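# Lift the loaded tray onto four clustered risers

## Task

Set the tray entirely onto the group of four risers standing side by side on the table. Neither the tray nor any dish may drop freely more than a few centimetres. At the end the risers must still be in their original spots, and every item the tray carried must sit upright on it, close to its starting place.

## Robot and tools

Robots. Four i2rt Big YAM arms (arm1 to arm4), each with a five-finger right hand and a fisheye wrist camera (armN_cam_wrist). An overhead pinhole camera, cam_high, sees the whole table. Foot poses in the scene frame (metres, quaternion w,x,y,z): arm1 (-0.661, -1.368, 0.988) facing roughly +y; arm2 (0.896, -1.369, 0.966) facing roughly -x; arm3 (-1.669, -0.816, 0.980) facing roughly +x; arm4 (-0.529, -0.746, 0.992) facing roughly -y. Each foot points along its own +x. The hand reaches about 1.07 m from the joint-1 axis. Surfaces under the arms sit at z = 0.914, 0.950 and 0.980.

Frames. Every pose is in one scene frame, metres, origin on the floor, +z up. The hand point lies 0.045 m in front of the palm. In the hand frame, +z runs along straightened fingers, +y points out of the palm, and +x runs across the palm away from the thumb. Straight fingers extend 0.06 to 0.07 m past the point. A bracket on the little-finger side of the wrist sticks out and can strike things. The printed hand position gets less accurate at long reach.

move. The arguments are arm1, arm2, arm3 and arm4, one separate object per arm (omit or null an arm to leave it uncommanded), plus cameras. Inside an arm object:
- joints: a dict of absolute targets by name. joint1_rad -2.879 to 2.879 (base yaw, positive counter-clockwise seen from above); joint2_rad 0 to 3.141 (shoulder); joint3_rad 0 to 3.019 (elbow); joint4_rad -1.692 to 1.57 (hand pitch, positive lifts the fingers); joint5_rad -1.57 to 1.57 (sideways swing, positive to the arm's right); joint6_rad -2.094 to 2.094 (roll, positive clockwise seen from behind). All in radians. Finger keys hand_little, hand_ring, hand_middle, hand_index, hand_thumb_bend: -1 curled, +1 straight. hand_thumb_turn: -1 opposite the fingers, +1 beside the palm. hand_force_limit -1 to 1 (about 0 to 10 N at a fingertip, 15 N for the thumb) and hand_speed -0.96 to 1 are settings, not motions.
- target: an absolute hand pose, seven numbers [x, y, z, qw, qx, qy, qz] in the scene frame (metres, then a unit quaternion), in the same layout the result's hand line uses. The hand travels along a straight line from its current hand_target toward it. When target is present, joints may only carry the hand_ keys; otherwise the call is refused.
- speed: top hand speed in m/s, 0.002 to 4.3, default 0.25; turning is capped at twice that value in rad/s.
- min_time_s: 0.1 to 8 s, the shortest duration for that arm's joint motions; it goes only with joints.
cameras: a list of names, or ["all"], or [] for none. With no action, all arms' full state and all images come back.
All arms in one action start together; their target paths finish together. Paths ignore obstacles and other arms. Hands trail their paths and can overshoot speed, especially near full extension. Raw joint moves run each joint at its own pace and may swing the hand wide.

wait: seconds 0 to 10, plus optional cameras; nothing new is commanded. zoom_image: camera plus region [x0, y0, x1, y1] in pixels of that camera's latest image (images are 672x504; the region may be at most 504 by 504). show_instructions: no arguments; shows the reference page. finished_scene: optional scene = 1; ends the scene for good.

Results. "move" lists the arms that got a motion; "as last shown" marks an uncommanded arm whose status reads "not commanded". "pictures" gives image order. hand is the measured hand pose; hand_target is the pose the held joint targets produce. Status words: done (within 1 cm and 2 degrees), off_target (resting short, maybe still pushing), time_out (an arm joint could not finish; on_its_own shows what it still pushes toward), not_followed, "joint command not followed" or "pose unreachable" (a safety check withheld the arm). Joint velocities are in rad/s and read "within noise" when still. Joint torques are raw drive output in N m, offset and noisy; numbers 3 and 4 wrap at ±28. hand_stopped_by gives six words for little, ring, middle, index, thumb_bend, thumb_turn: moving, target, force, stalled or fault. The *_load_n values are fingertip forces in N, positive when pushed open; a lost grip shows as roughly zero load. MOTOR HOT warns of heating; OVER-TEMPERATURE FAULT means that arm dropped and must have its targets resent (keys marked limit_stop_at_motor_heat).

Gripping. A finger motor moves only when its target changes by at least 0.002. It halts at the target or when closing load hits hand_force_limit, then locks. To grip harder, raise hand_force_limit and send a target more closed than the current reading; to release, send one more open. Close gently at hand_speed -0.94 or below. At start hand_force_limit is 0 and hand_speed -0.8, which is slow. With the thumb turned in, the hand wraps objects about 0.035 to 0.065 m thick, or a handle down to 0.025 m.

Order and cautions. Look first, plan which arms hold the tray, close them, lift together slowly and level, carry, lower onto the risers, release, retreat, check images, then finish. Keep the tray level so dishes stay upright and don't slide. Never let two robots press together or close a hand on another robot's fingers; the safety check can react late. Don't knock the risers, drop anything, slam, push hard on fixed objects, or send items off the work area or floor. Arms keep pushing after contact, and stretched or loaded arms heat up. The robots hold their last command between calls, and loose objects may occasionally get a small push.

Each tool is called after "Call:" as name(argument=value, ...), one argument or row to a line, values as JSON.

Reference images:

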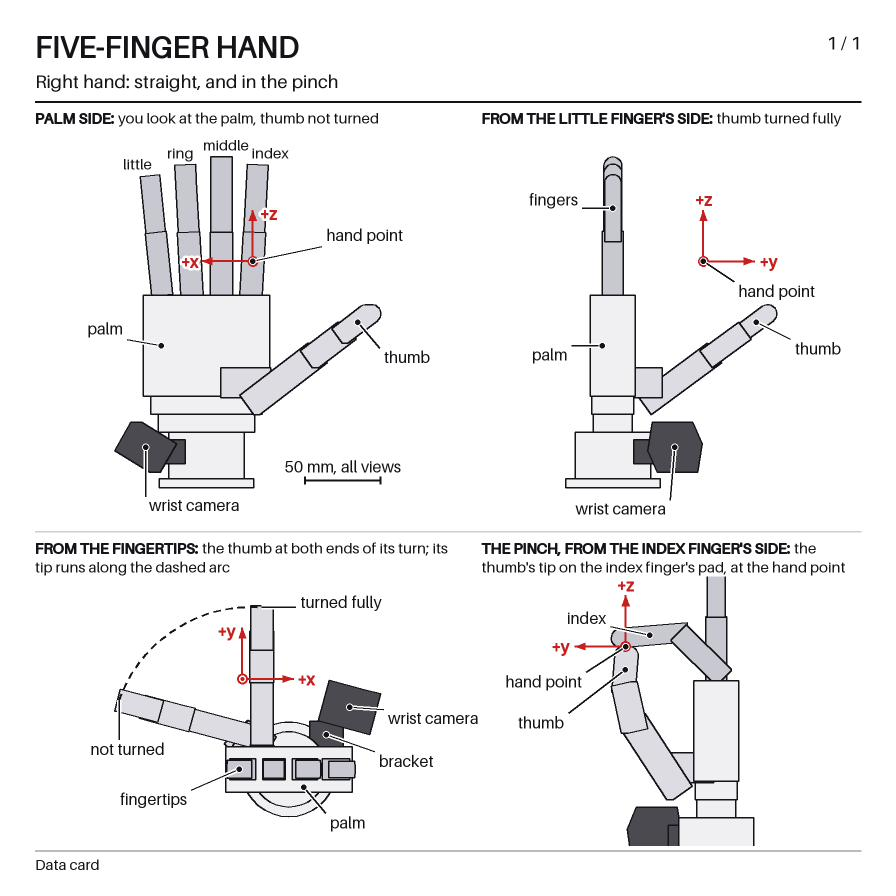

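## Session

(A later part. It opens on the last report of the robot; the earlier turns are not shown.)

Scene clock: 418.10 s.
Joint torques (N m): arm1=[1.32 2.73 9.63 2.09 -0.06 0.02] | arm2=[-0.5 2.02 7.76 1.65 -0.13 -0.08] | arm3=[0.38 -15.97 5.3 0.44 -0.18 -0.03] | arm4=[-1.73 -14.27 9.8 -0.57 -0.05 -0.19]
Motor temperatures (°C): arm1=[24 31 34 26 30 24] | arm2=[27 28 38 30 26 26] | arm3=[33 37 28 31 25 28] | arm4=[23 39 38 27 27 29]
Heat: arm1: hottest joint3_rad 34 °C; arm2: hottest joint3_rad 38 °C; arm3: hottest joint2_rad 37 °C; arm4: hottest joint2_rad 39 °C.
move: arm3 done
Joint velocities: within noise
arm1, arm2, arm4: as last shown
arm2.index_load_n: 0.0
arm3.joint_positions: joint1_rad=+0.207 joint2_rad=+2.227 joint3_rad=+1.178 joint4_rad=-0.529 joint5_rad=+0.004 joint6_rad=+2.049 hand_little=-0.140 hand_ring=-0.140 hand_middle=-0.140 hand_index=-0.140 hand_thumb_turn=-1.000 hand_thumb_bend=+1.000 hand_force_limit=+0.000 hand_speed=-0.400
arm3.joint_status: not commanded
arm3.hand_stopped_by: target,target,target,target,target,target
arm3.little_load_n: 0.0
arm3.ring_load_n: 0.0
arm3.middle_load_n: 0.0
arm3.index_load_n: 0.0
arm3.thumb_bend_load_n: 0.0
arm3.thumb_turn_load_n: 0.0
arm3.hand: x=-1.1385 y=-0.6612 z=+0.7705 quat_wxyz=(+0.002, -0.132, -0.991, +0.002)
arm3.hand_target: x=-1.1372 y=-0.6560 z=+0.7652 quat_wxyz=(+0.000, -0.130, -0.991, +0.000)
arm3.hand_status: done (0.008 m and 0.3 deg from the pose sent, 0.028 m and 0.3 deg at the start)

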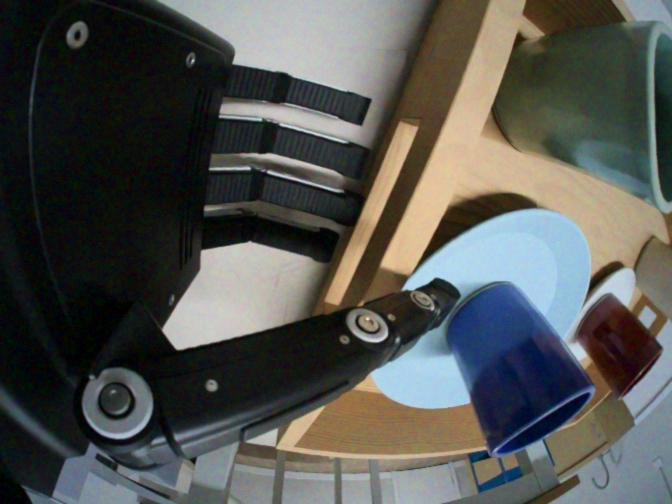

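Call:
move(
  arm3={"target": [-1.1260, -0.6570, 0.766, 0, 0.1305, 0.9914, 0], "speed": 0.05},
  cameras=["arm3_cam_wrist"],
)

Call:
zoom_image(
  camera="arm3_cam_wrist",
  region=[200, 60, 450, 310],
)

Scene clock: 425.20 s.
Joint torques (N m): arm1=[1.32 2.67 9.61 2.1 -0.06 0.03] | arm2=[-0.38 2.02 7.77 1.62 -0.13 -0.08] | arm3=[-0.56 -15.85 7.32 -0.39 -0.15 -0.09] | arm4=[-1.79 -14.45 9.78 -0.57 -0.05 -0.18]
Motor temperatures (°C): arm1=[24 31 34 26 30 24] | arm2=[27 28 38 30 26 26] | arm3=[33 37 28 31 25 28] | arm4=[22 39 38 27 27 29]
Heat: arm1: hottest joint3_rad 34 °C; arm2: hottest joint3_rad 38 °C; arm3: hottest joint2_rad 37 °C; arm4: hottest joint2_rad 39 °C.
move: arm3 done
Joint velocities: within noise
arm1, arm2, arm4: as last shown
arm1.middle_load_n: -0.5
arm3.joint_positions: joint1_rad=+0.207 joint2_rad=+2.236 joint3_rad=+1.192 joint4_rad=-0.529 joint5_rad=+0.004 joint6_rad=+2.049 hand_little=-0.140 hand_ring=-0.140 hand_middle=-0.140 hand_index=-0.140 hand_thumb_turn=-1.000 hand_thumb_bend=+1.000 hand_force_limit=+0.000 hand_speed=-0.400
arm3.joint_status: not commanded
arm3.hand_stopped_by: target,target,target,target,target,target
arm3.little_load_n: 0.0
arm3.ring_load_n: 0.0
arm3.middle_load_n: 0.0
arm3.index_load_n: 0.0
arm3.thumb_bend_load_n: 0.0
arm3.thumb_turn_load_n: 0.0
arm3.hand: x=-1.1333 y=-0.6601 z=+0.7691 quat_wxyz=(+0.000, -0.132, -0.991, +0.001)
arm3.hand_target: x=-1.1261 y=-0.6570 z=+0.7662 quat_wxyz=(+0.000, -0.131, -0.991, +0.000)
arm3.hand_status: done (0.009 m and 0.2 deg from the pose sent, 0.014 m and 0.3 deg at the start)

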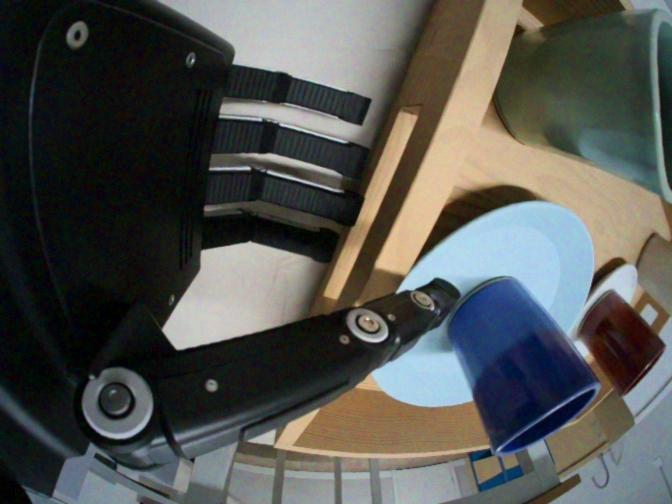

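Scaled by 2.016 from the camera's image (finer frame: 960x720).

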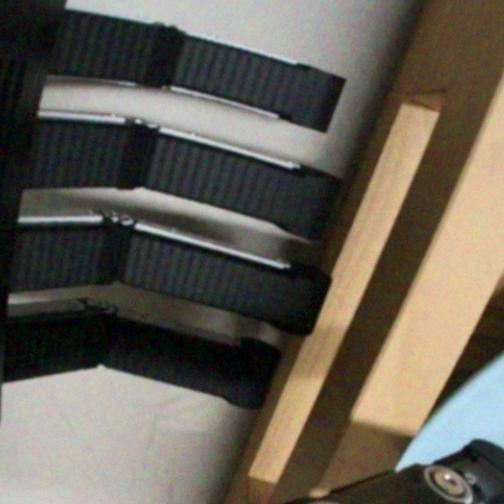

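Call:
move(
  arm3={"target": [-1.1175, -0.6595, 0.766, 0, 0.1305, 0.9914, 0], "speed": 0.05},
  cameras=["arm3_cam_wrist"],
)

Call:
zoom_image(
  camera="arm3_cam_wrist",
  region=[200, 60, 450, 310],
)

Scene clock: 430.93 s.
Joint torques (N m): arm1=[1.38 2.73 9.62 2.07 -0.07 0.02] | arm2=[-0.38 1.9 7.73 1.61 -0.12 -0.07] | arm3=[-1.38 -15.27 7.57 -0.58 -0.18 -0.19] | arm4=[-1.85 -14.39 9.8 -0.54 -0.05 -0.18]
Motor temperatures (°C): arm1=[24 31 34 26 30 24] | arm2=[27 28 38 30 26 26] | arm3=[33 37 28 31 25 28] | arm4=[22 39 38 27 27 29]
Heat: arm1: hottest joint3_rad 34 °C; arm2: hottest joint3_rad 38 °C; arm3: hottest joint2_rad 37 °C; arm4: hottest joint2_rad 39 °C.
move: arm3 done
Joint velocities: within noise
arm1, arm2, arm4: as last shown
arm1.middle_load_n: 0.0
arm3.joint_positions: joint1_rad=+0.207 joint2_rad=+2.246 joint3_rad=+1.217 joint4_rad=-0.543 joint5_rad=+0.004 joint6_rad=+2.049 hand_little=-0.140 hand_ring=-0.140 hand_middle=-0.140 hand_index=-0.140 hand_thumb_turn=-1.000 hand_thumb_bend=+1.000 hand_force_limit=+0.000 hand_speed=-0.400
arm3.joint_status: not commanded
arm3.hand_stopped_by: target,target,target,target,target,target
arm3.little_load_n: 0.0
arm3.ring_load_n: 0.0
arm3.middle_load_n: 0.0
arm3.index_load_n: 0.0
arm3.thumb_bend_load_n: 0.0
arm3.thumb_turn_load_n: 0.0
arm3.hand: x=-1.1258 y=-0.6585 z=+0.7693 quat_wxyz=(-0.001, -0.132, -0.991, +0.001)
arm3.hand_target: x=-1.1179 y=-0.6596 z=+0.7660 quat_wxyz=(+0.000, -0.131, -0.991, +0.000)
arm3.hand_status: done (0.009 m and 0.2 deg from the pose sent, 0.016 m and 0.2 deg at the start)

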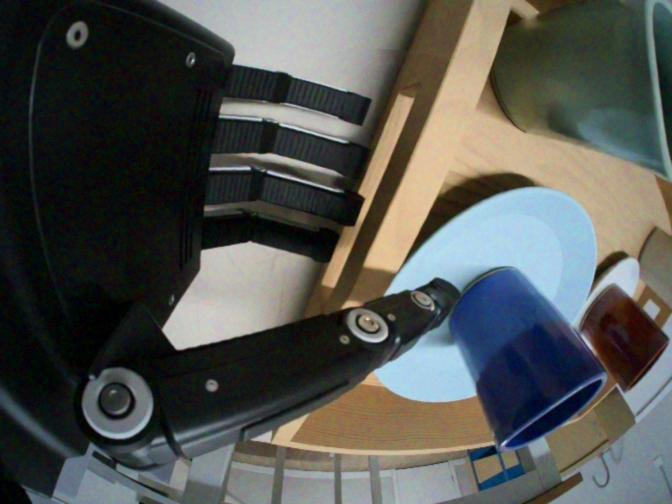

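Scaled by 2.016 from the camera's image (finer frame: 960x720).

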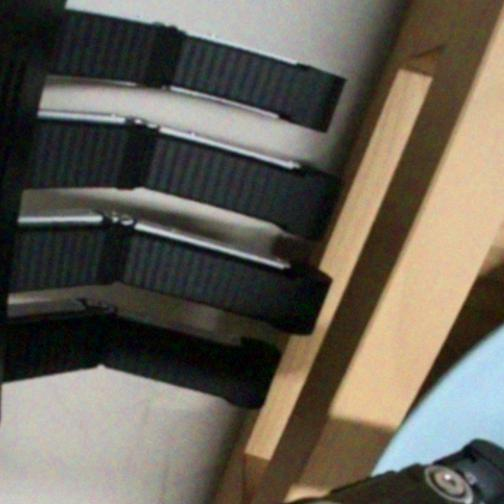

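Call:
move(
  arm3={"target": [-1.1105, -0.6430, 0.766, 0, 0.1305, 0.9914, 0], "speed": 0.03},
  cameras=["arm3_cam_wrist"],
)

Call:
zoom_image(
  camera="arm3_cam_wrist",
  region=[200, 60, 450, 310],
)

Scene clock: 434.73 s.
Joint torques (N m): arm1=[1.32 2.67 9.62 2.09 -0.06 0.02] | arm2=[-0.44 1.96 7.73 1.59 -0.12 -0.06] | arm3=[-0.26 -16.79 7.73 -0.38 -0.18 0.09] | arm4=[-1.85 -14.39 9.8 -0.55 -0.06 -0.18]
Motor temperatures (°C): arm1=[24 31 34 26 30 24] | arm2=[27 28 38 30 26 26] | arm3=[33 37 28 31 25 28] | arm4=[22 39 38 27 27 29]
Heat: arm1: hottest joint3_rad 34 °C; arm2: hottest joint3_rad 38 °C; arm3: hottest joint2_rad 37 °C; arm4: hottest joint2_rad 39 °C.
move: arm3 done
Joint velocities: within noise
arm1, arm2, arm4: as last shown
arm2.index_load_n: 0.5
arm3.joint_positions: joint1_rad=+0.222 joint2_rad=+2.260 joint3_rad=+1.252 joint4_rad=-0.564 joint5_rad=+0.004 joint6_rad=+2.052 hand_little=-0.140 hand_ring=-0.140 hand_middle=-0.140 hand_index=-0.140 hand_thumb_turn=-1.000 hand_thumb_bend=+1.000 hand_force_limit=+0.000 hand_speed=-0.400
arm3.joint_status: not commanded
arm3.hand_stopped_by: target,target,target,target,target,target
arm3.little_load_n: 0.0
arm3.ring_load_n: 0.0
arm3.middle_load_n: 0.0
arm3.index_load_n: 0.0
arm3.thumb_bend_load_n: 0.0
arm3.thumb_turn_load_n: 0.0
arm3.hand: x=-1.1181 y=-0.6482 z=+0.7693 quat_wxyz=(-0.001, -0.126, -0.992, +0.001)
arm3.hand_target: x=-1.1108 y=-0.6430 z=+0.7662 quat_wxyz=(+0.000, -0.130, -0.991, +0.000)
arm3.hand_status: done (0.010 m and 0.5 deg from the pose sent, 0.022 m and 0.2 deg at the start)
arm4.thumb_bend_load_n: -0.5

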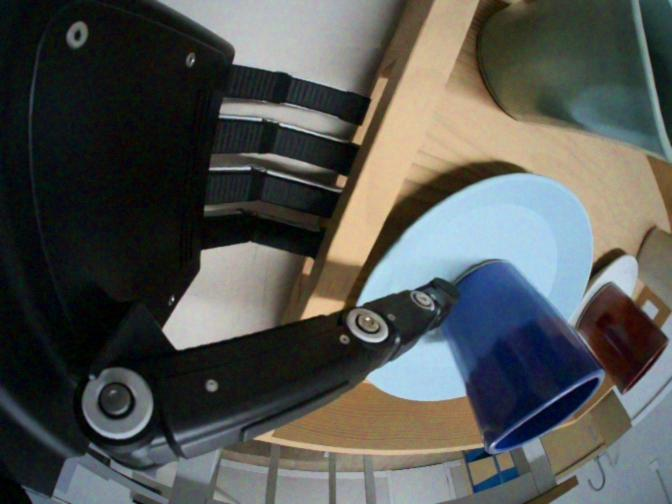

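Scaled by 2.016 from the camera's image (finer frame: 960x720).

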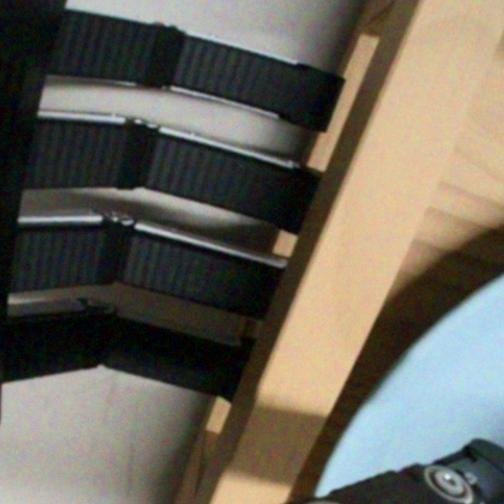

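Call:
move(
  arm3={"target": [-1.1045, -0.6240, 0.766, 0, 0.1305, 0.9914, 0], "speed": 0.03},
  cameras=["arm3_cam_wrist"],
)

Call:
zoom_image(
  camera="arm3_cam_wrist",
  region=[200, 60, 450, 310],
)

Scene clock: 437.40 s.
Joint torques (N m): arm1=[1.38 2.67 9.61 2.09 -0.06 0.03] | arm2=[-0.38 1.85 7.73 1.63 -0.12 -0.06] | arm3=[0.09 -17.2 8.09 -0.36 -0.16 0.09] | arm4=[-1.79 -14.45 9.78 -0.55 -0.05 -0.17]
Motor temperatures (°C): arm1=[24 31 34 26 30 24] | arm2=[27 28 38 30 26 26] | arm3=[33 37 28 31 25 28] | arm4=[22 39 38 27 27 29]
Heat: arm1: hottest joint3_rad 34 °C; arm2: hottest joint3_rad 38 °C; arm3: hottest joint2_rad 37 °C; arm4: hottest joint2_rad 39 °C.
move: arm3 done
Joint velocities: within noise
arm1, arm2: as last shown
arm2.index_load_n: 0.0
arm3.joint_positions: joint1_rad=+0.253 joint2_rad=+2.275 joint3_rad=+1.288 joint4_rad=-0.585 joint5_rad=+0.004 joint6_rad=+2.083 hand_little=-0.140 hand_ring=-0.140 hand_middle=-0.140 hand_index=-0.140 hand_thumb_turn=-1.000 hand_thumb_bend=+1.000 hand_force_limit=+0.000 hand_speed=-0.400
arm3.joint_status: not commanded
arm3.hand_stopped_by: target,target,target,target,target,target
arm3.little_load_n: 0.0
arm3.ring_load_n: 0.0
arm3.middle_load_n: 0.0
arm3.index_load_n: 0.0
arm3.thumb_bend_load_n: 0.0
arm3.thumb_turn_load_n: 0.0
arm3.hand: x=-1.1121 y=-0.6298 z=+0.7693 quat_wxyz=(-0.001, -0.126, -0.992, +0.001)
arm3.hand_target: x=-1.1048 y=-0.6240 z=+0.7662 quat_wxyz=(+0.000, -0.130, -0.991, +0.000)
arm3.hand_status: done (0.010 m and 0.5 deg from the pose sent, 0.028 m and 0.5 deg at the start)
arm4.joint_positions: joint1_rad=-2.456 joint2_rad=+1.753 joint3_rad=+1.276 joint4_rad=-1.112 joint5_rad=-0.007 joint6_rad=-0.633 hand_little=+1.000 hand_ring=+1.000 hand_middle=+1.000 hand_index=+1.000 hand_thumb_turn=+1.000 hand_thumb_bend=+1.000 hand_force_limit=+0.000 hand_speed=-0.800
arm4.joint_status: not commanded
arm4.hand_stopped_by: target,target,target,target,target,target
arm4.little_load_n: 0.0
arm4.ring_load_n: 0.0
arm4.middle_load_n: 0.0
arm4.index_load_n: 0.0
arm4.thumb_bend_load_n: 0.0
arm4.thumb_turn_load_n: 0.0
arm4.hand: x=-0.7909 y=-0.4109 z=+1.0374 quat_wxyz=(-0.013, -0.790, -0.613, -0.002)
arm4.hand_target: x=-0.7947 y=-0.4004 z=+1.0499 quat_wxyz=(+0.000, -0.788, -0.616, +0.000)
arm4.hand_status: not commanded

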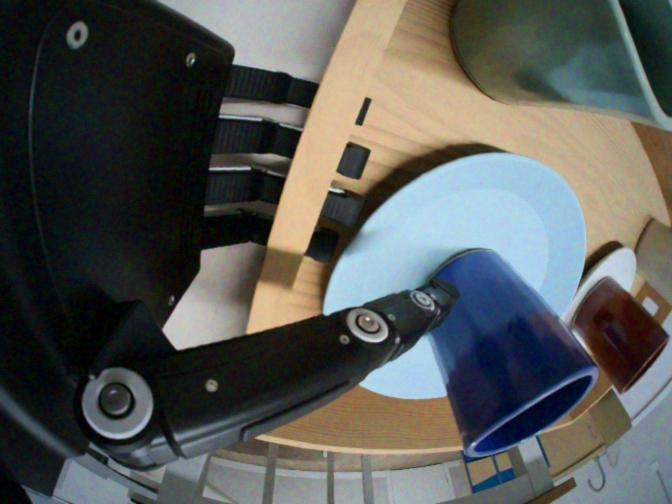

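Scaled by 2.016 from the camera's image (finer frame: 960x720).

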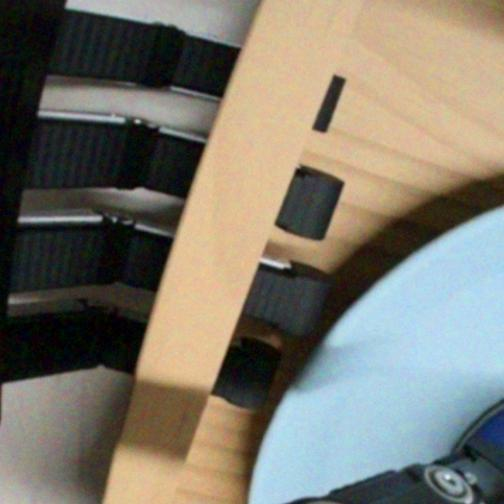

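Call:
move(
  arm3={"joints": {"hand_speed": -0.9, "hand_force_limit": -0.7, "hand_little": -0.40, "hand_ring": -0.40, "hand_middle": -0.40, "hand_index": -0.40}},
  cameras=["arm3_cam_wrist"],
)

Call:
zoom_image(
  camera="arm3_cam_wrist",
  region=[200, 60, 450, 310],
)

Scene clock: 446.10 s.
Joint torques (N m): arm1=[1.38 2.67 9.61 2.09 -0.06 0.02] | arm2=[-0.38 2.02 7.76 1.61 -0.11 -0.08] | arm3=[-0.09 -17.03 7.97 -0.42 -0.15 0.08] | arm4=[-1.96 -14.33 9.8 -0.55 -0.05 -0.17]
Motor temperatures (°C): arm1=[24 31 34 26 30 24] | arm2=[27 28 38 30 26 26] | arm3=[33 37 28 31 25 28] | arm4=[22 39 38 27 27 29]
Heat: arm1: hottest joint3_rad 34 °C; arm2: hottest joint3_rad 38 °C; arm3: hottest joint2_rad 37 °C; arm4: hottest joint2_rad 39 °C.
move: arm3 done
Joint velocities: within noise
arm1, arm2, arm4: as last shown
arm3.joint_positions: joint1_rad=+0.253 joint2_rad=+2.278 joint3_rad=+1.288 joint4_rad=-0.585 joint5_rad=+0.004 joint6_rad=+2.085 hand_little=-0.400 hand_ring=-0.400 hand_middle=-0.400 hand_index=-0.400 hand_thumb_turn=-1.000 hand_thumb_bend=+1.000 hand_force_limit=-0.700 hand_speed=-0.900
arm3.joint_status: all done
arm3.hand_stopped_by: target,target,target,target,target,target
arm3.little_load_n: 0.0
arm3.ring_load_n: 0.0
arm3.middle_load_n: 0.0
arm3.index_load_n: 0.0
arm3.thumb_bend_load_n: -0.5
arm3.thumb_turn_load_n: 0.0
arm3.hand: x=-1.1130 y=-0.6301 z=+0.7673 quat_wxyz=(+0.001, -0.127, -0.992, +0.001)
arm3.hand_target: x=-1.1047 y=-0.6241 z=+0.7661 quat_wxyz=(+0.000, -0.130, -0.991, +0.000)
arm3.hand_status: not commanded
arm4.little_load_n: 0.5

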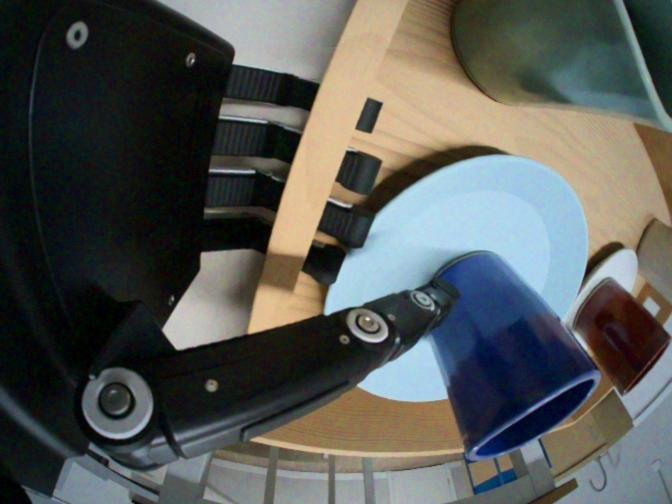

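Scaled by 2.016 from the camera's image (finer frame: 960x720).

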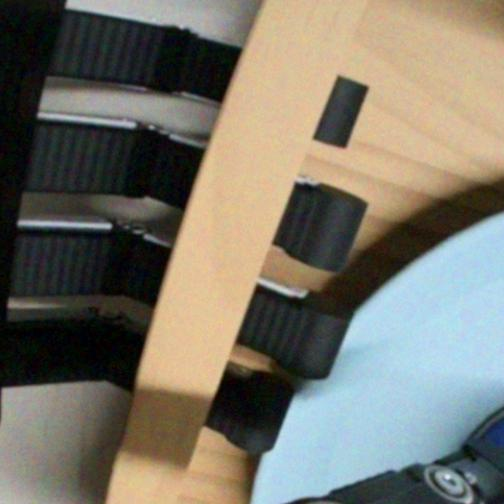

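Call:
move(
  arm4={"target": [-1.03, -0.12, 1.02, -0.1285, 0.9763, -0.1721, 0.0227], "speed": 0.25},
  cameras=["arm4_cam_wrist", "cam_high"],
)

Call:
zoom_image(
  camera="cam_high",
  region=[360, 190, 528, 380],
)

Scene clock: 466.43 s.
Joint torques (N m): arm1=[1.38 2.73 9.62 2.1 -0.06 0.02] | arm2=[-0.44 1.96 7.72 1.62 -0.12 -0.07] | arm3=[0.32 -16.91 7.99 -0.5 -0.16 0.05] | arm4=[-0.97 -22.71 11.64 -0.17 0.32 0.14]
Motor temperatures (°C): arm1=[24 31 34 26 30 24] | arm2=[27 28 38 30 26 26] | arm3=[33 37 28 30 25 28] | arm4=[22 39 39 27 27 29]
Heat: arm1: hottest joint3_rad 34 °C; arm2: hottest joint3_rad 38 °C; arm3: hottest joint2_rad 37 °C; arm4: hottest joint2_rad 39 °C.
move: arm4 done
Joint velocities: within noise
arm1.joint_positions: joint1_rad=-1.592 joint2_rad=+0.578 joint3_rad=+1.358 joint4_rad=-1.352 joint5_rad=-0.216 joint6_rad=-1.047 hand_little=+1.000 hand_ring=+1.000 hand_middle=+1.000 hand_index=+1.000 hand_thumb_turn=+1.000 hand_thumb_bend=+1.000 hand_force_limit=+0.000 hand_speed=-0.800
arm1.joint_status: not commanded
arm1.hand_stopped_by: target,target,target,target,target,target
arm1.little_load_n: 0.0
arm1.ring_load_n: 0.0
arm1.middle_load_n: 0.0
arm1.index_load_n: 0.0
arm1.thumb_bend_load_n: 0.0
arm1.thumb_turn_load_n: 0.0
arm1.hand: x=-0.4560 y=-1.3661 z=+1.4585 quat_wxyz=(-0.214, +0.852, -0.180, +0.442)
arm1.hand_target: x=-0.4567 y=-1.3661 z=+1.4671 quat_wxyz=(-0.215, +0.848, -0.178, +0.451)
arm1.hand_status: not commanded
arm2.joint_positions: joint1_rad=-0.240 joint2_rad=+0.637 joint3_rad=+1.411 joint4_rad=-1.145 joint5_rad=-0.224 joint6_rad=-1.344 hand_little=+1.000 hand_ring=+1.000 hand_middle=+1.000 hand_index=+1.000 hand_thumb_turn=+1.000 hand_thumb_bend=+1.000 hand_force_limit=+0.000 hand_speed=-0.800
arm2.joint_status: not commanded
arm2.hand_stopped_by: target,target,target,target,target,target
arm2.little_load_n: 0.0
arm2.ring_load_n: 0.0
arm2.middle_load_n: 0.0
arm2.index_load_n: 0.0
arm2.thumb_bend_load_n: 0.0
arm2.thumb_turn_load_n: 0.0
arm2.hand: x=+0.6360 y=-1.2970 z=+1.5033 quat_wxyz=(+0.563, -0.126, -0.812, +0.093)
arm2.hand_target: x=+0.6376 y=-1.2973 z=+1.5152 quat_wxyz=(+0.573, -0.123, -0.805, +0.092)
arm2.hand_status: not commanded
arm3: as last shown
arm3.thumb_bend_load_n: 0.0
arm4.joint_positions: joint1_rad=-2.505 joint2_rad=+2.629 joint3_rad=+2.787 joint4_rad=-1.568 joint5_rad=+0.206 joint6_rad=+0.963 hand_little=+1.000 hand_ring=+1.000 hand_middle=+1.000 hand_index=+1.000 hand_thumb_turn=+1.000 hand_thumb_bend=+1.000 hand_force_limit=+0.000 hand_speed=-0.800
arm4.joint_status: not commanded
arm4.hand_stopped_by: target,target,target,target,target,target
arm4.little_load_n: 0.0
arm4.ring_load_n: 0.0
arm4.middle_load_n: 0.0
arm4.index_load_n: 0.0
arm4.thumb_bend_load_n: 0.0
arm4.thumb_turn_load_n: 0.0
arm4.hand: x=-1.0245 y=-0.1196 z=+1.0283 quat_wxyz=(+0.131, -0.977, +0.168, -0.020)
arm4.hand_target: x=-1.0297 y=-0.1205 z=+1.0198 quat_wxyz=(+0.130, -0.976, +0.172, -0.021)
arm4.hand_status: done (0.010 m and 0.6 deg from the pose sent, 0.377 m and 96.7 deg at the start)

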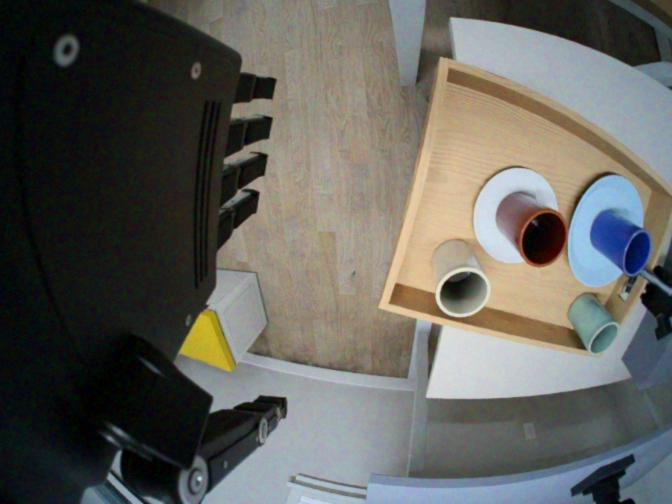

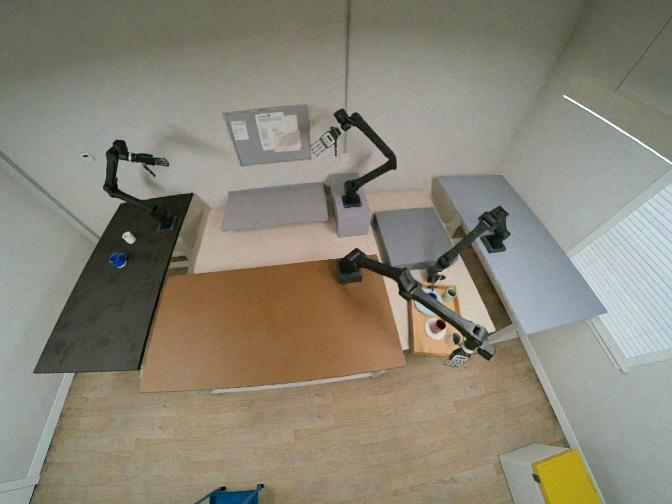

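Scaled by 2.653.

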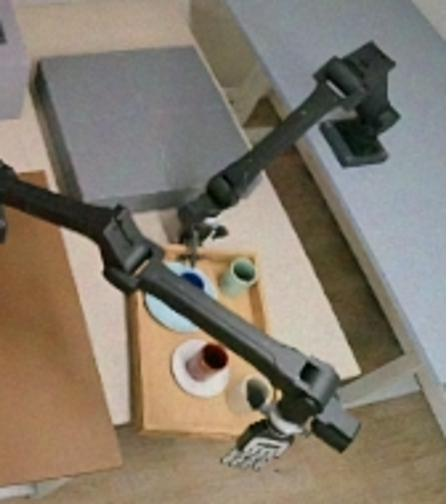

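Call:
move(
  arm4={"target": [-1.0528, -0.142, 0.90, -0.1292, 0.9818, -0.1380, 0.0182], "speed": 0.1, "joints": {"hand_little": -0.33, "hand_ring": -0.33, "hand_middle": -0.33, "hand_index": -0.33, "hand_thumb_turn": -1, "hand_speed": -0.4}},
  cameras=["arm4_cam_wrist"],
)

Call:
zoom_image(
  camera="arm4_cam_wrist",
  region=[180, 30, 580, 430],
)

Scene clock: 477.30 s.
Joint torques (N m): arm1=[1.38 2.73 9.63 2.09 -0.07 0.03] | arm2=[-0.44 1.9 7.76 1.63 -0.12 -0.07] | arm3=[-0.03 -17.08 7.99 -0.5 -0.15 0.05] | arm4=[-0.97 -23.12 8.34 1.01 0.12 -0.15]
Motor temperatures (°C): arm1=[24 31 34 26 30 24] | arm2=[27 28 38 30 26 26] | arm3=[33 37 28 30 25 28] | arm4=[22 39 40 27 27 29]
Heat: arm1: hottest joint3_rad 34 °C; arm2: hottest joint3_rad 38 °C; arm3: hottest joint2_rad 37 °C; arm4: hottest joint3_rad 40 °C.
move: arm4 off_target
Joint velocities: within noise
arm1, arm2, arm3: as last shown
arm2.ring_load_n: -0.5
arm3.middle_load_n: 0.5
arm4.joint_positions: joint1_rad=-2.464 joint2_rad=+2.629 joint3_rad=+2.498 joint4_rad=-1.276 joint5_rad=+0.206 joint6_rad=+0.961 hand_little=-0.330 hand_ring=-0.330 hand_middle=-0.330 hand_index=+1.000 hand_thumb_turn=-1.000 hand_thumb_bend=+1.000 hand_force_limit=+0.000 hand_speed=-0.400
arm4.joint_status: hand_index off_target (ended at +1.000, target -0.330); the others done
arm4.hand_stopped_by: target,target,target,fault,target,target
arm4.little_load_n: 0.0
arm4.ring_load_n: 0.0
arm4.middle_load_n: 0.0
arm4.index_load_n: 0.0
arm4.thumb_bend_load_n: 0.0
arm4.thumb_turn_load_n: 0.0
arm4.hand: x=-1.0496 y=-0.1386 z=+0.9176 quat_wxyz=(+0.132, -0.980, +0.147, -0.016)
arm4.hand_target: x=-1.0525 y=-0.1424 z=+0.9003 quat_wxyz=(+0.129, -0.982, +0.138, -0.018)
arm4.hand_status: off_target (0.018 m and 1.1 deg from the pose sent, 0.133 m and 3.5 deg at the start)

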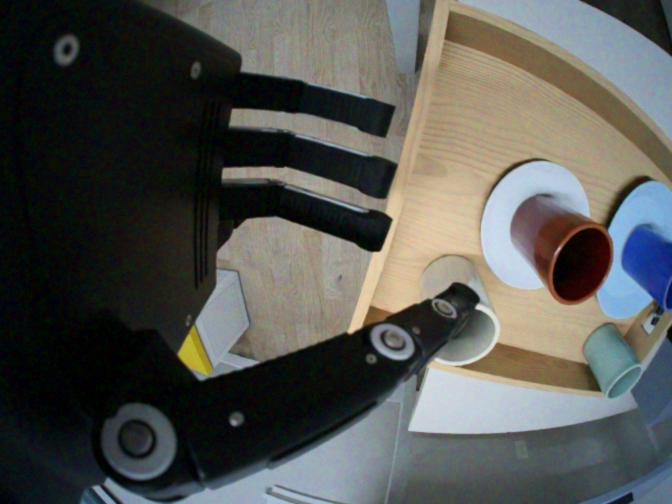

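Scaled by 1.260 from the camera's image (finer frame: 960x720).

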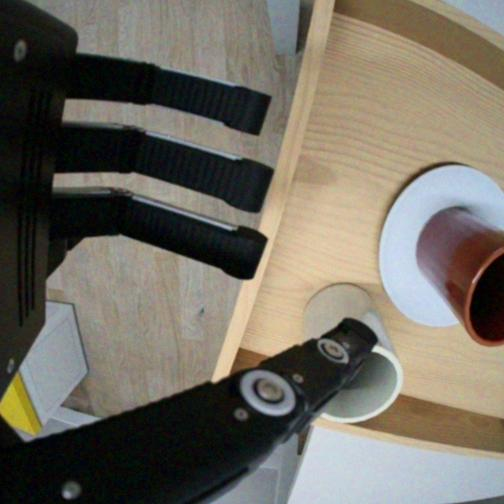

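Call:
move(
  arm4={"target": [-1.0645, -0.1420, 0.82, -0.1292, 0.9818, -0.1380, 0.0182], "speed": 0.1},
  cameras=["arm4_cam_wrist"],
)

Call:
zoom_image(
  camera="arm4_cam_wrist",
  region=[220, 30, 480, 290],
)

Scene clock: 485.63 s.
Joint torques (N m): arm1=[1.32 2.67 9.62 2.09 -0.06 0.02] | arm2=[-0.44 2.02 7.73 1.63 -0.12 -0.07] | arm3=[-0.15 -16.62 7.92 -0.51 -0.17 0.06] | arm4=[-0.91 -23.65 11.33 0.49 0.2 -0.02]
Motor temperatures (°C): arm1=[24 31 34 26 30 24] | arm2=[27 28 38 30 26 26] | arm3=[33 37 29 30 25 28] | arm4=[22 39 40 27 27 29]
Heat: arm1: hottest joint3_rad 34 °C; arm2: hottest joint3_rad 38 °C; arm3: hottest joint2_rad 37 °C; arm4: hottest joint3_rad 40 °C.
move: arm4 done
Joint velocities: within noise
arm1, arm2, arm3: as last shown
arm2.ring_load_n: 0.0
arm3.middle_load_n: 0.0
arm4.joint_positions: joint1_rad=-2.451 joint2_rad=+2.774 joint3_rad=+2.532 joint4_rad=-1.193 joint5_rad=+0.206 joint6_rad=+0.961 hand_little=-0.330 hand_ring=-0.330 hand_middle=-0.330 hand_index=+1.000 hand_thumb_turn=-1.000 hand_thumb_bend=+1.000 hand_force_limit=+0.000 hand_speed=-0.400
arm4.joint_status: not commanded
arm4.hand_stopped_by: target,target,target,fault,target,target
arm4.little_load_n: 0.0
arm4.ring_load_n: 0.0
arm4.middle_load_n: 0.0
arm4.index_load_n: 0.0
arm4.thumb_bend_load_n: 0.0
arm4.thumb_turn_load_n: 0.0
arm4.hand: x=-1.0554 y=-0.1459 z=+0.8215 quat_wxyz=(+0.123, -0.982, +0.140, -0.026)
arm4.hand_target: x=-1.0643 y=-0.1423 z=+0.8204 quat_wxyz=(+0.130, -0.982, +0.138, -0.018)
arm4.hand_status: done (0.010 m and 1.1 deg from the pose sent, 0.099 m and 1.1 deg at the start)

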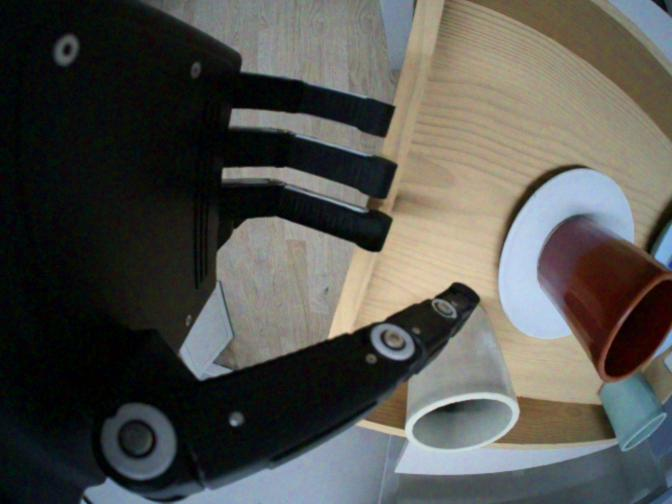

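Scaled by 1.938 from the camera's image (finer frame: 960x720).

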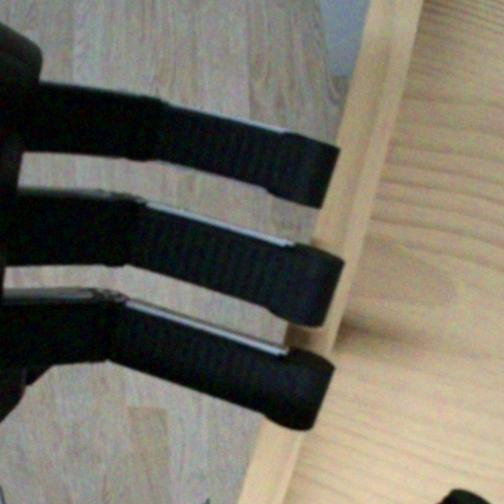

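Call:
move(
  arm4={"target": [-1.0620, -0.1220, 0.80, -0.1292, 0.9818, -0.1380, 0.0182], "speed": 0.06},
  cameras=["arm4_cam_wrist"],
)

Call:
zoom_image(
  camera="arm4_cam_wrist",
  region=[220, 30, 480, 290],
)

Scene clock: 490.73 s.
Joint torques (N m): arm1=[1.38 2.73 9.62 2.07 -0.07 0.03] | arm2=[-0.32 2.08 7.73 1.63 -0.13 -0.07] | arm3=[-0.09 -17.32 7.95 -0.42 -0.17 0.05] | arm4=[-1.73 -23.65 11.63 -0.14 0.11 -0.18]
Motor temperatures (°C): arm1=[24 31 34 26 30 24] | arm2=[27 28 38 30 26 26] | arm3=[33 37 29 30 25 28] | arm4=[22 39 40 27 27 29]
Heat: arm1: hottest joint3_rad 34 °C; arm2: hottest joint3_rad 38 °C; arm3: hottest joint2_rad 37 °C; arm4: hottest joint3_rad 40 °C.
move: arm4 done
Joint velocities: within noise
arm1, arm2, arm3: as last shown
arm4.joint_positions: joint1_rad=-2.458 joint2_rad=+2.923 joint3_rad=+2.796 joint4_rad=-1.274 joint5_rad=+0.206 joint6_rad=+0.958 hand_little=-0.330 hand_ring=-0.330 hand_middle=-0.330 hand_index=+1.000 hand_thumb_turn=-1.000 hand_thumb_bend=+1.000 hand_force_limit=+0.000 hand_speed=-0.400
arm4.joint_status: not commanded
arm4.hand_stopped_by: target,target,target,fault,target,target
arm4.little_load_n: 0.0
arm4.ring_load_n: 0.0
arm4.middle_load_n: 0.0
arm4.index_load_n: 0.0
arm4.thumb_bend_load_n: 0.0
arm4.thumb_turn_load_n: 0.0
arm4.hand: x=-1.0661 y=-0.1241 z=+0.8083 quat_wxyz=(+0.133, -0.981, +0.143, -0.014)
arm4.hand_target: x=-1.0617 y=-0.1224 z=+0.8002 quat_wxyz=(+0.131, -0.982, +0.138, -0.016)
arm4.hand_status: done (0.010 m and 0.9 deg from the pose sent, 0.033 m and 1.2 deg at the start)

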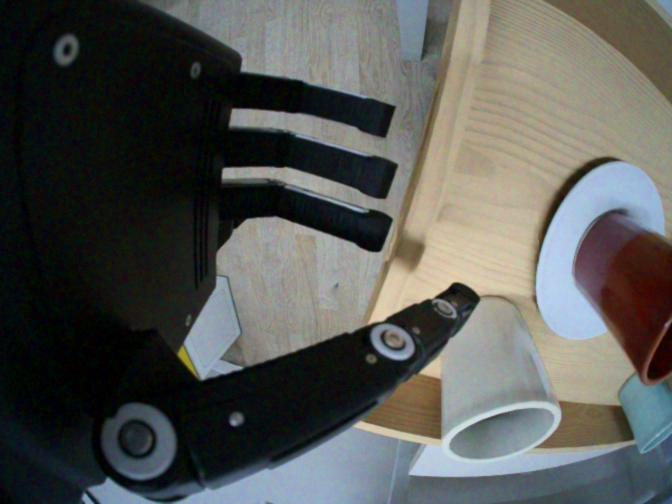

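Scaled by 1.938 from the camera's image (finer frame: 960x720).

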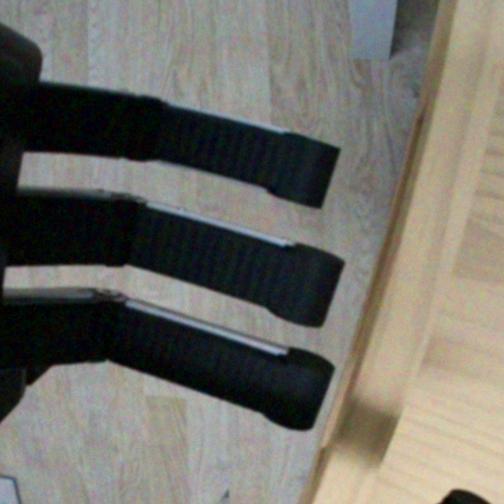

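Call:
move(
  arm4={"target": [-1.0580, -0.1220, 0.768, -0.1292, 0.9818, -0.1380, 0.0182], "speed": 0.06},
  cameras=["arm4_cam_wrist"],
)

Call:
zoom_image(
  camera="arm4_cam_wrist",
  region=[280, 60, 480, 260],
)

Scene clock: 495.07 s.
Joint torques (N m): arm1=[1.26 2.67 9.62 2.09 -0.06 0.02] | arm2=[-0.38 2.08 7.73 1.62 -0.12 -0.08] | arm3=[0.15 -16.85 7.95 -0.55 -0.15 0.06] | arm4=[-1.79 -23.71 11.51 0.62 0.11 -0.19]
Motor temperatures (°C): arm1=[24 31 34 26 30 24] | arm2=[27 28 38 30 26 26] | arm3=[33 37 29 30 25 28] | arm4=[22 39 40 27 27 29]
Heat: arm1: hottest joint3_rad 34 °C; arm2: hottest joint3_rad 38 °C; arm3: hottest joint2_rad 37 °C; arm4: hottest joint3_rad 40 °C.
move: arm4 done
Joint velocities: within noise
arm1, arm2, arm3: as last shown
arm2.ring_load_n: 0.5
arm4.joint_positions: joint1_rad=-2.460 joint2_rad=+2.969 joint3_rad=+2.800 joint4_rad=-1.255 joint5_rad=+0.206 joint6_rad=+0.955 hand_little=-0.330 hand_ring=-0.330 hand_middle=-0.330 hand_index=+1.000 hand_thumb_turn=-1.000 hand_thumb_bend=+1.000 hand_force_limit=+0.000 hand_speed=-0.400
arm4.joint_status: not commanded
arm4.hand_stopped_by: target,target,target,fault,target,target
arm4.little_load_n: 0.0
arm4.ring_load_n: 0.0
arm4.middle_load_n: 0.0
arm4.index_load_n: 0.0
arm4.thumb_bend_load_n: 0.0
arm4.thumb_turn_load_n: 0.0
arm4.hand: x=-1.0589 y=-0.1299 z=+0.7738 quat_wxyz=(+0.125, -0.982, +0.141, -0.023)
arm4.hand_target: x=-1.0576 y=-0.1225 z=+0.7681 quat_wxyz=(+0.131, -0.982, +0.138, -0.017)
arm4.hand_status: done (0.010 m and 0.8 deg from the pose sent, 0.041 m and 0.9 deg at the start)

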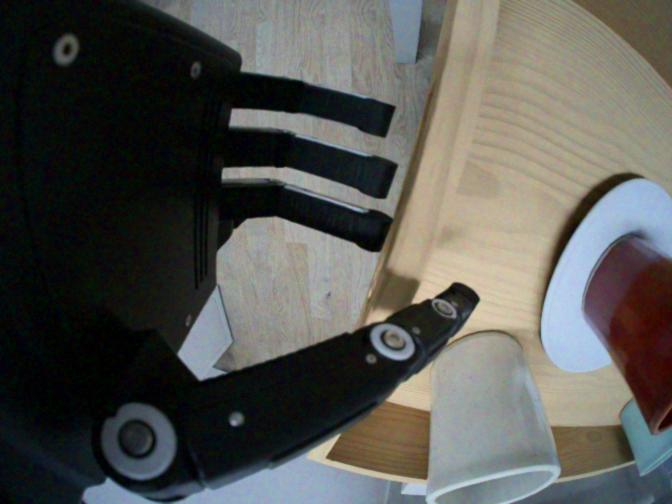

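Scaled by 2.520 from the camera's image (finer frame: 960x720).

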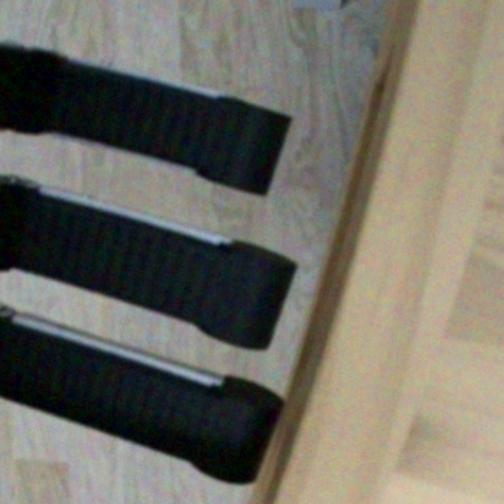

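Call:
move(
  cameras=["arm3_cam_wrist", "arm4_cam_wrist"],
)

Call:
zoom_image(
  camera="arm3_cam_wrist",
  region=[570, 200, 672, 380],
)

Scene clock: 507.93 s.
Joint torques (N m): arm1=[1.32 2.78 9.62 2.09 -0.06 0.03] | arm2=[-0.38 1.9 7.73 1.63 -0.12 -0.08] | arm3=[0.15 -16.97 7.92 -0.44 -0.18 0.07] | arm4=[-1.85 -23.71 11.51 0.61 0.11 -0.19]
Motor temperatures (°C): arm1=[24 31 34 26 29 24] | arm2=[27 28 39 30 26 26] | arm3=[33 37 29 30 25 28] | arm4=[22 40 41 27 27 29]
Heat: arm1: hottest joint3_rad 34 °C; arm2: hottest joint3_rad 39 °C; arm3: hottest joint2_rad 37 °C; arm4: hottest joint3_rad 41 °C.
Joint velocities: within noise
arm1.joint_positions: joint1_rad=-1.592 joint2_rad=+0.578 joint3_rad=+1.358 joint4_rad=-1.352 joint5_rad=-0.216 joint6_rad=-1.047 hand_little=+1.000 hand_ring=+1.000 hand_middle=+1.000 hand_index=+1.000 hand_thumb_turn=+1.000 hand_thumb_bend=+1.000 hand_force_limit=+0.000 hand_speed=-0.800
arm1.joint_status: not commanded
arm1.hand_stopped_by: target,target,target,target,target,target
arm1.little_load_n: 0.0
arm1.ring_load_n: 0.0
arm1.middle_load_n: -0.5
arm1.index_load_n: 0.0
arm1.thumb_bend_load_n: 0.0
arm1.thumb_turn_load_n: 0.0
arm1.hand: x=-0.4560 y=-1.3661 z=+1.4585 quat_wxyz=(-0.214, +0.852, -0.180, +0.442) (m; scene frame)
arm1.hand_target: x=-0.4567 y=-1.3661 z=+1.4671 quat_wxyz=(-0.215, +0.848, -0.178, +0.451) (m; scene frame)
arm1.hand_status: not commanded
arm2.joint_positions: joint1_rad=-0.240 joint2_rad=+0.637 joint3_rad=+1.411 joint4_rad=-1.145 joint5_rad=-0.224 joint6_rad=-1.344 hand_little=+1.000 hand_ring=+1.000 hand_middle=+1.000 hand_index=+1.000 hand_thumb_turn=+1.000 hand_thumb_bend=+1.000 hand_force_limit=+0.000 hand_speed=-0.800
arm2.joint_status: not commanded
arm2.hand_stopped_by: target,target,target,target,target,target
arm2.little_load_n: 0.0
arm2.ring_load_n: 0.0
arm2.middle_load_n: 0.0
arm2.index_load_n: 0.0
arm2.thumb_bend_load_n: 0.0
arm2.thumb_turn_load_n: 0.0
arm2.hand: x=+0.6360 y=-1.2970 z=+1.5033 quat_wxyz=(+0.563, -0.126, -0.812, +0.093) (m; scene frame)
arm2.hand_target: x=+0.6376 y=-1.2973 z=+1.5152 quat_wxyz=(+0.573, -0.123, -0.805, +0.092) (m; scene frame)
arm2.hand_status: not commanded
arm3.joint_positions: joint1_rad=+0.253 joint2_rad=+2.278 joint3_rad=+1.288 joint4_rad=-0.585 joint5_rad=+0.004 joint6_rad=+2.085 hand_little=-0.400 hand_ring=-0.400 hand_middle=-0.400 hand_index=-0.400 hand_thumb_turn=-1.000 hand_thumb_bend=+1.000 hand_force_limit=-0.700 hand_speed=-0.900
arm3.joint_status: not commanded
arm3.hand_stopped_by: target,target,target,target,target,target
arm3.little_load_n: 0.0
arm3.ring_load_n: 0.0
arm3.middle_load_n: 0.0
arm3.index_load_n: 0.0
arm3.thumb_bend_load_n: 0.0
arm3.thumb_turn_load_n: 0.0
arm3.hand: x=-1.1130 y=-0.6301 z=+0.7673 quat_wxyz=(+0.001, -0.127, -0.992, +0.001) (m; scene frame)
arm3.hand_target: x=-1.1047 y=-0.6241 z=+0.7661 quat_wxyz=(+0.000, -0.130, -0.991, +0.000) (m; scene frame)
arm3.hand_status: not commanded
arm4.joint_positions: joint1_rad=-2.460 joint2_rad=+2.969 joint3_rad=+2.801 joint4_rad=-1.255 joint5_rad=+0.206 joint6_rad=+0.955 hand_little=-0.330 hand_ring=-0.330 hand_middle=-0.330 hand_index=+1.000 hand_thumb_turn=-1.000 hand_thumb_bend=+1.000 hand_force_limit=+0.000 hand_speed=-0.400
arm4.joint_status: not commanded
arm4.hand_stopped_by: target,target,target,fault,target,target
arm4.little_load_n: 0.0
arm4.ring_load_n: 0.0
arm4.middle_load_n: 0.0
arm4.index_load_n: 0.0
arm4.thumb_bend_load_n: 0.0
arm4.thumb_turn_load_n: 0.0
arm4.hand: x=-1.0592 y=-0.1296 z=+0.7743 quat_wxyz=(+0.126, -0.982, +0.141, -0.022) (m; scene frame)
arm4.hand_target: x=-1.0576 y=-0.1225 z=+0.7682 quat_wxyz=(+0.131, -0.982, +0.138, -0.017) (m; scene frame)
arm4.hand_status: done (0.010 m and 0.7 deg from the pose sent, 0.041 m and 0.9 deg at the start)
pictures: arm3_cam_wrist, arm4_cam_wrist

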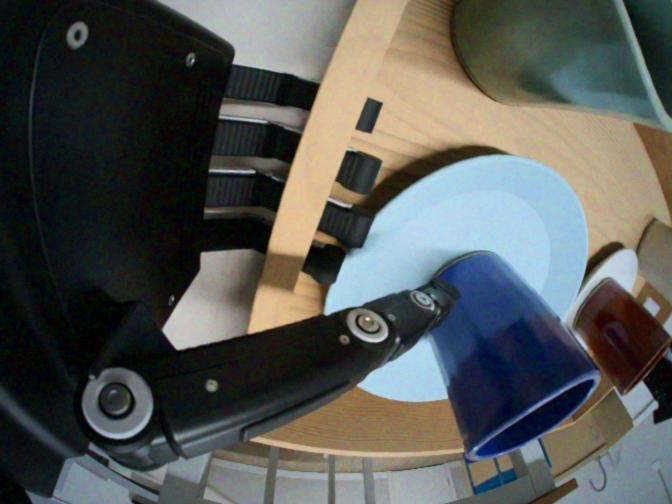

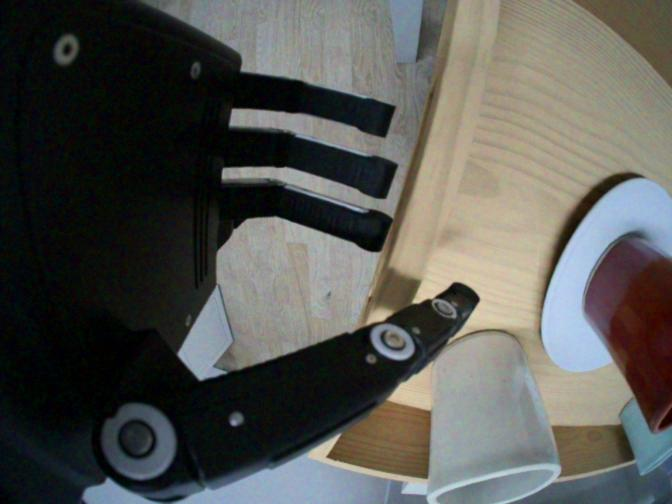

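Scaled by 2.800 from the camera's image (finer frame: 960x720).

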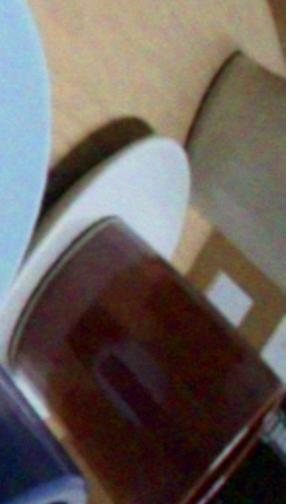

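Call:
move(
  arm4={"target": [-1.0635, -0.1425, 0.768, -0.1292, 0.9818, -0.1380, 0.0182], "speed": 0.03},
  cameras=["arm4_cam_wrist"],
)

Call:
zoom_image(
  camera="arm4_cam_wrist",
  region=[280, 60, 480, 260],
)

Scene clock: 512.37 s.
Joint torques (N m): arm1=[1.32 2.67 9.62 2.09 -0.06 0.02] | arm2=[-0.32 1.96 7.73 1.63 -0.13 -0.08] | arm3=[0.26 -16.85 7.97 -0.51 -0.16 0.07] | arm4=[-0.79 -27.28 7.71 0.94 0.3 0.05]
Motor temperatures (°C): arm1=[24 31 34 26 29 24] | arm2=[27 28 39 30 26 26] | arm3=[33 37 29 30 25 28] | arm4=[22 41 41 27 27 29]
Heat: arm1: hottest joint3_rad 34 °C; arm2: hottest joint3_rad 39 °C; arm3: hottest joint2_rad 37 °C; arm4: hottest joint2_rad 41 °C.
move: arm4 off_target
Joint velocities: within noise
arm1, arm2, arm3: as last shown
arm1.middle_load_n: 0.0
arm4.joint_positions: joint1_rad=-2.453 joint2_rad=+2.910 joint3_rad=+2.615 joint4_rad=-1.160 joint5_rad=+0.204 joint6_rad=+0.955 hand_little=-0.330 hand_ring=-0.330 hand_middle=-0.330 hand_index=+1.000 hand_thumb_turn=-1.000 hand_thumb_bend=+1.000 hand_force_limit=+0.000 hand_speed=-0.400
arm4.joint_status: not commanded
arm4.hand_stopped_by: target,target,target,fault,target,target
arm4.little_load_n: 0.0
arm4.ring_load_n: 0.0
arm4.middle_load_n: 0.0
arm4.index_load_n: 0.0
arm4.thumb_bend_load_n: 0.0
arm4.thumb_turn_load_n: 0.0
arm4.hand: x=-1.0506 y=-0.1489 z=+0.7497 quat_wxyz=(+0.115, -0.983, +0.137, -0.033)
arm4.hand_target: x=-1.0632 y=-0.1429 z=+0.7680 quat_wxyz=(+0.129, -0.982, +0.138, -0.018)
arm4.hand_status: off_target (0.023 m and 2.3 deg from the pose sent, 0.015 m and 0.7 deg at the start)

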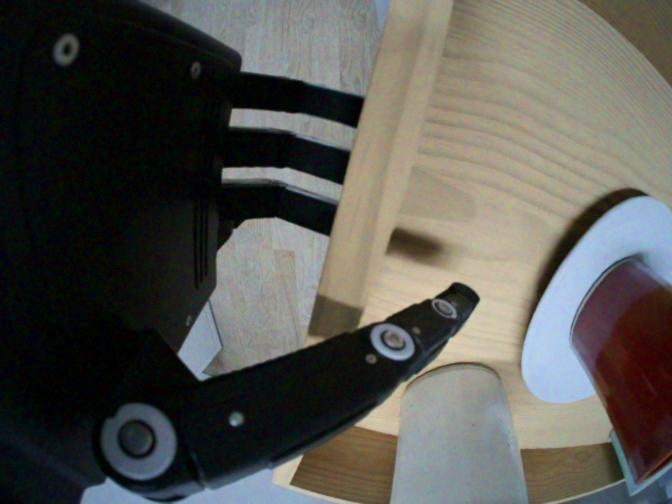

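Scaled by 2.520 from the camera's image (finer frame: 960x720).

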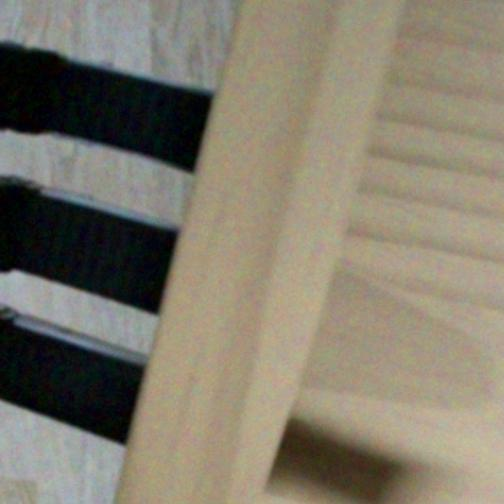

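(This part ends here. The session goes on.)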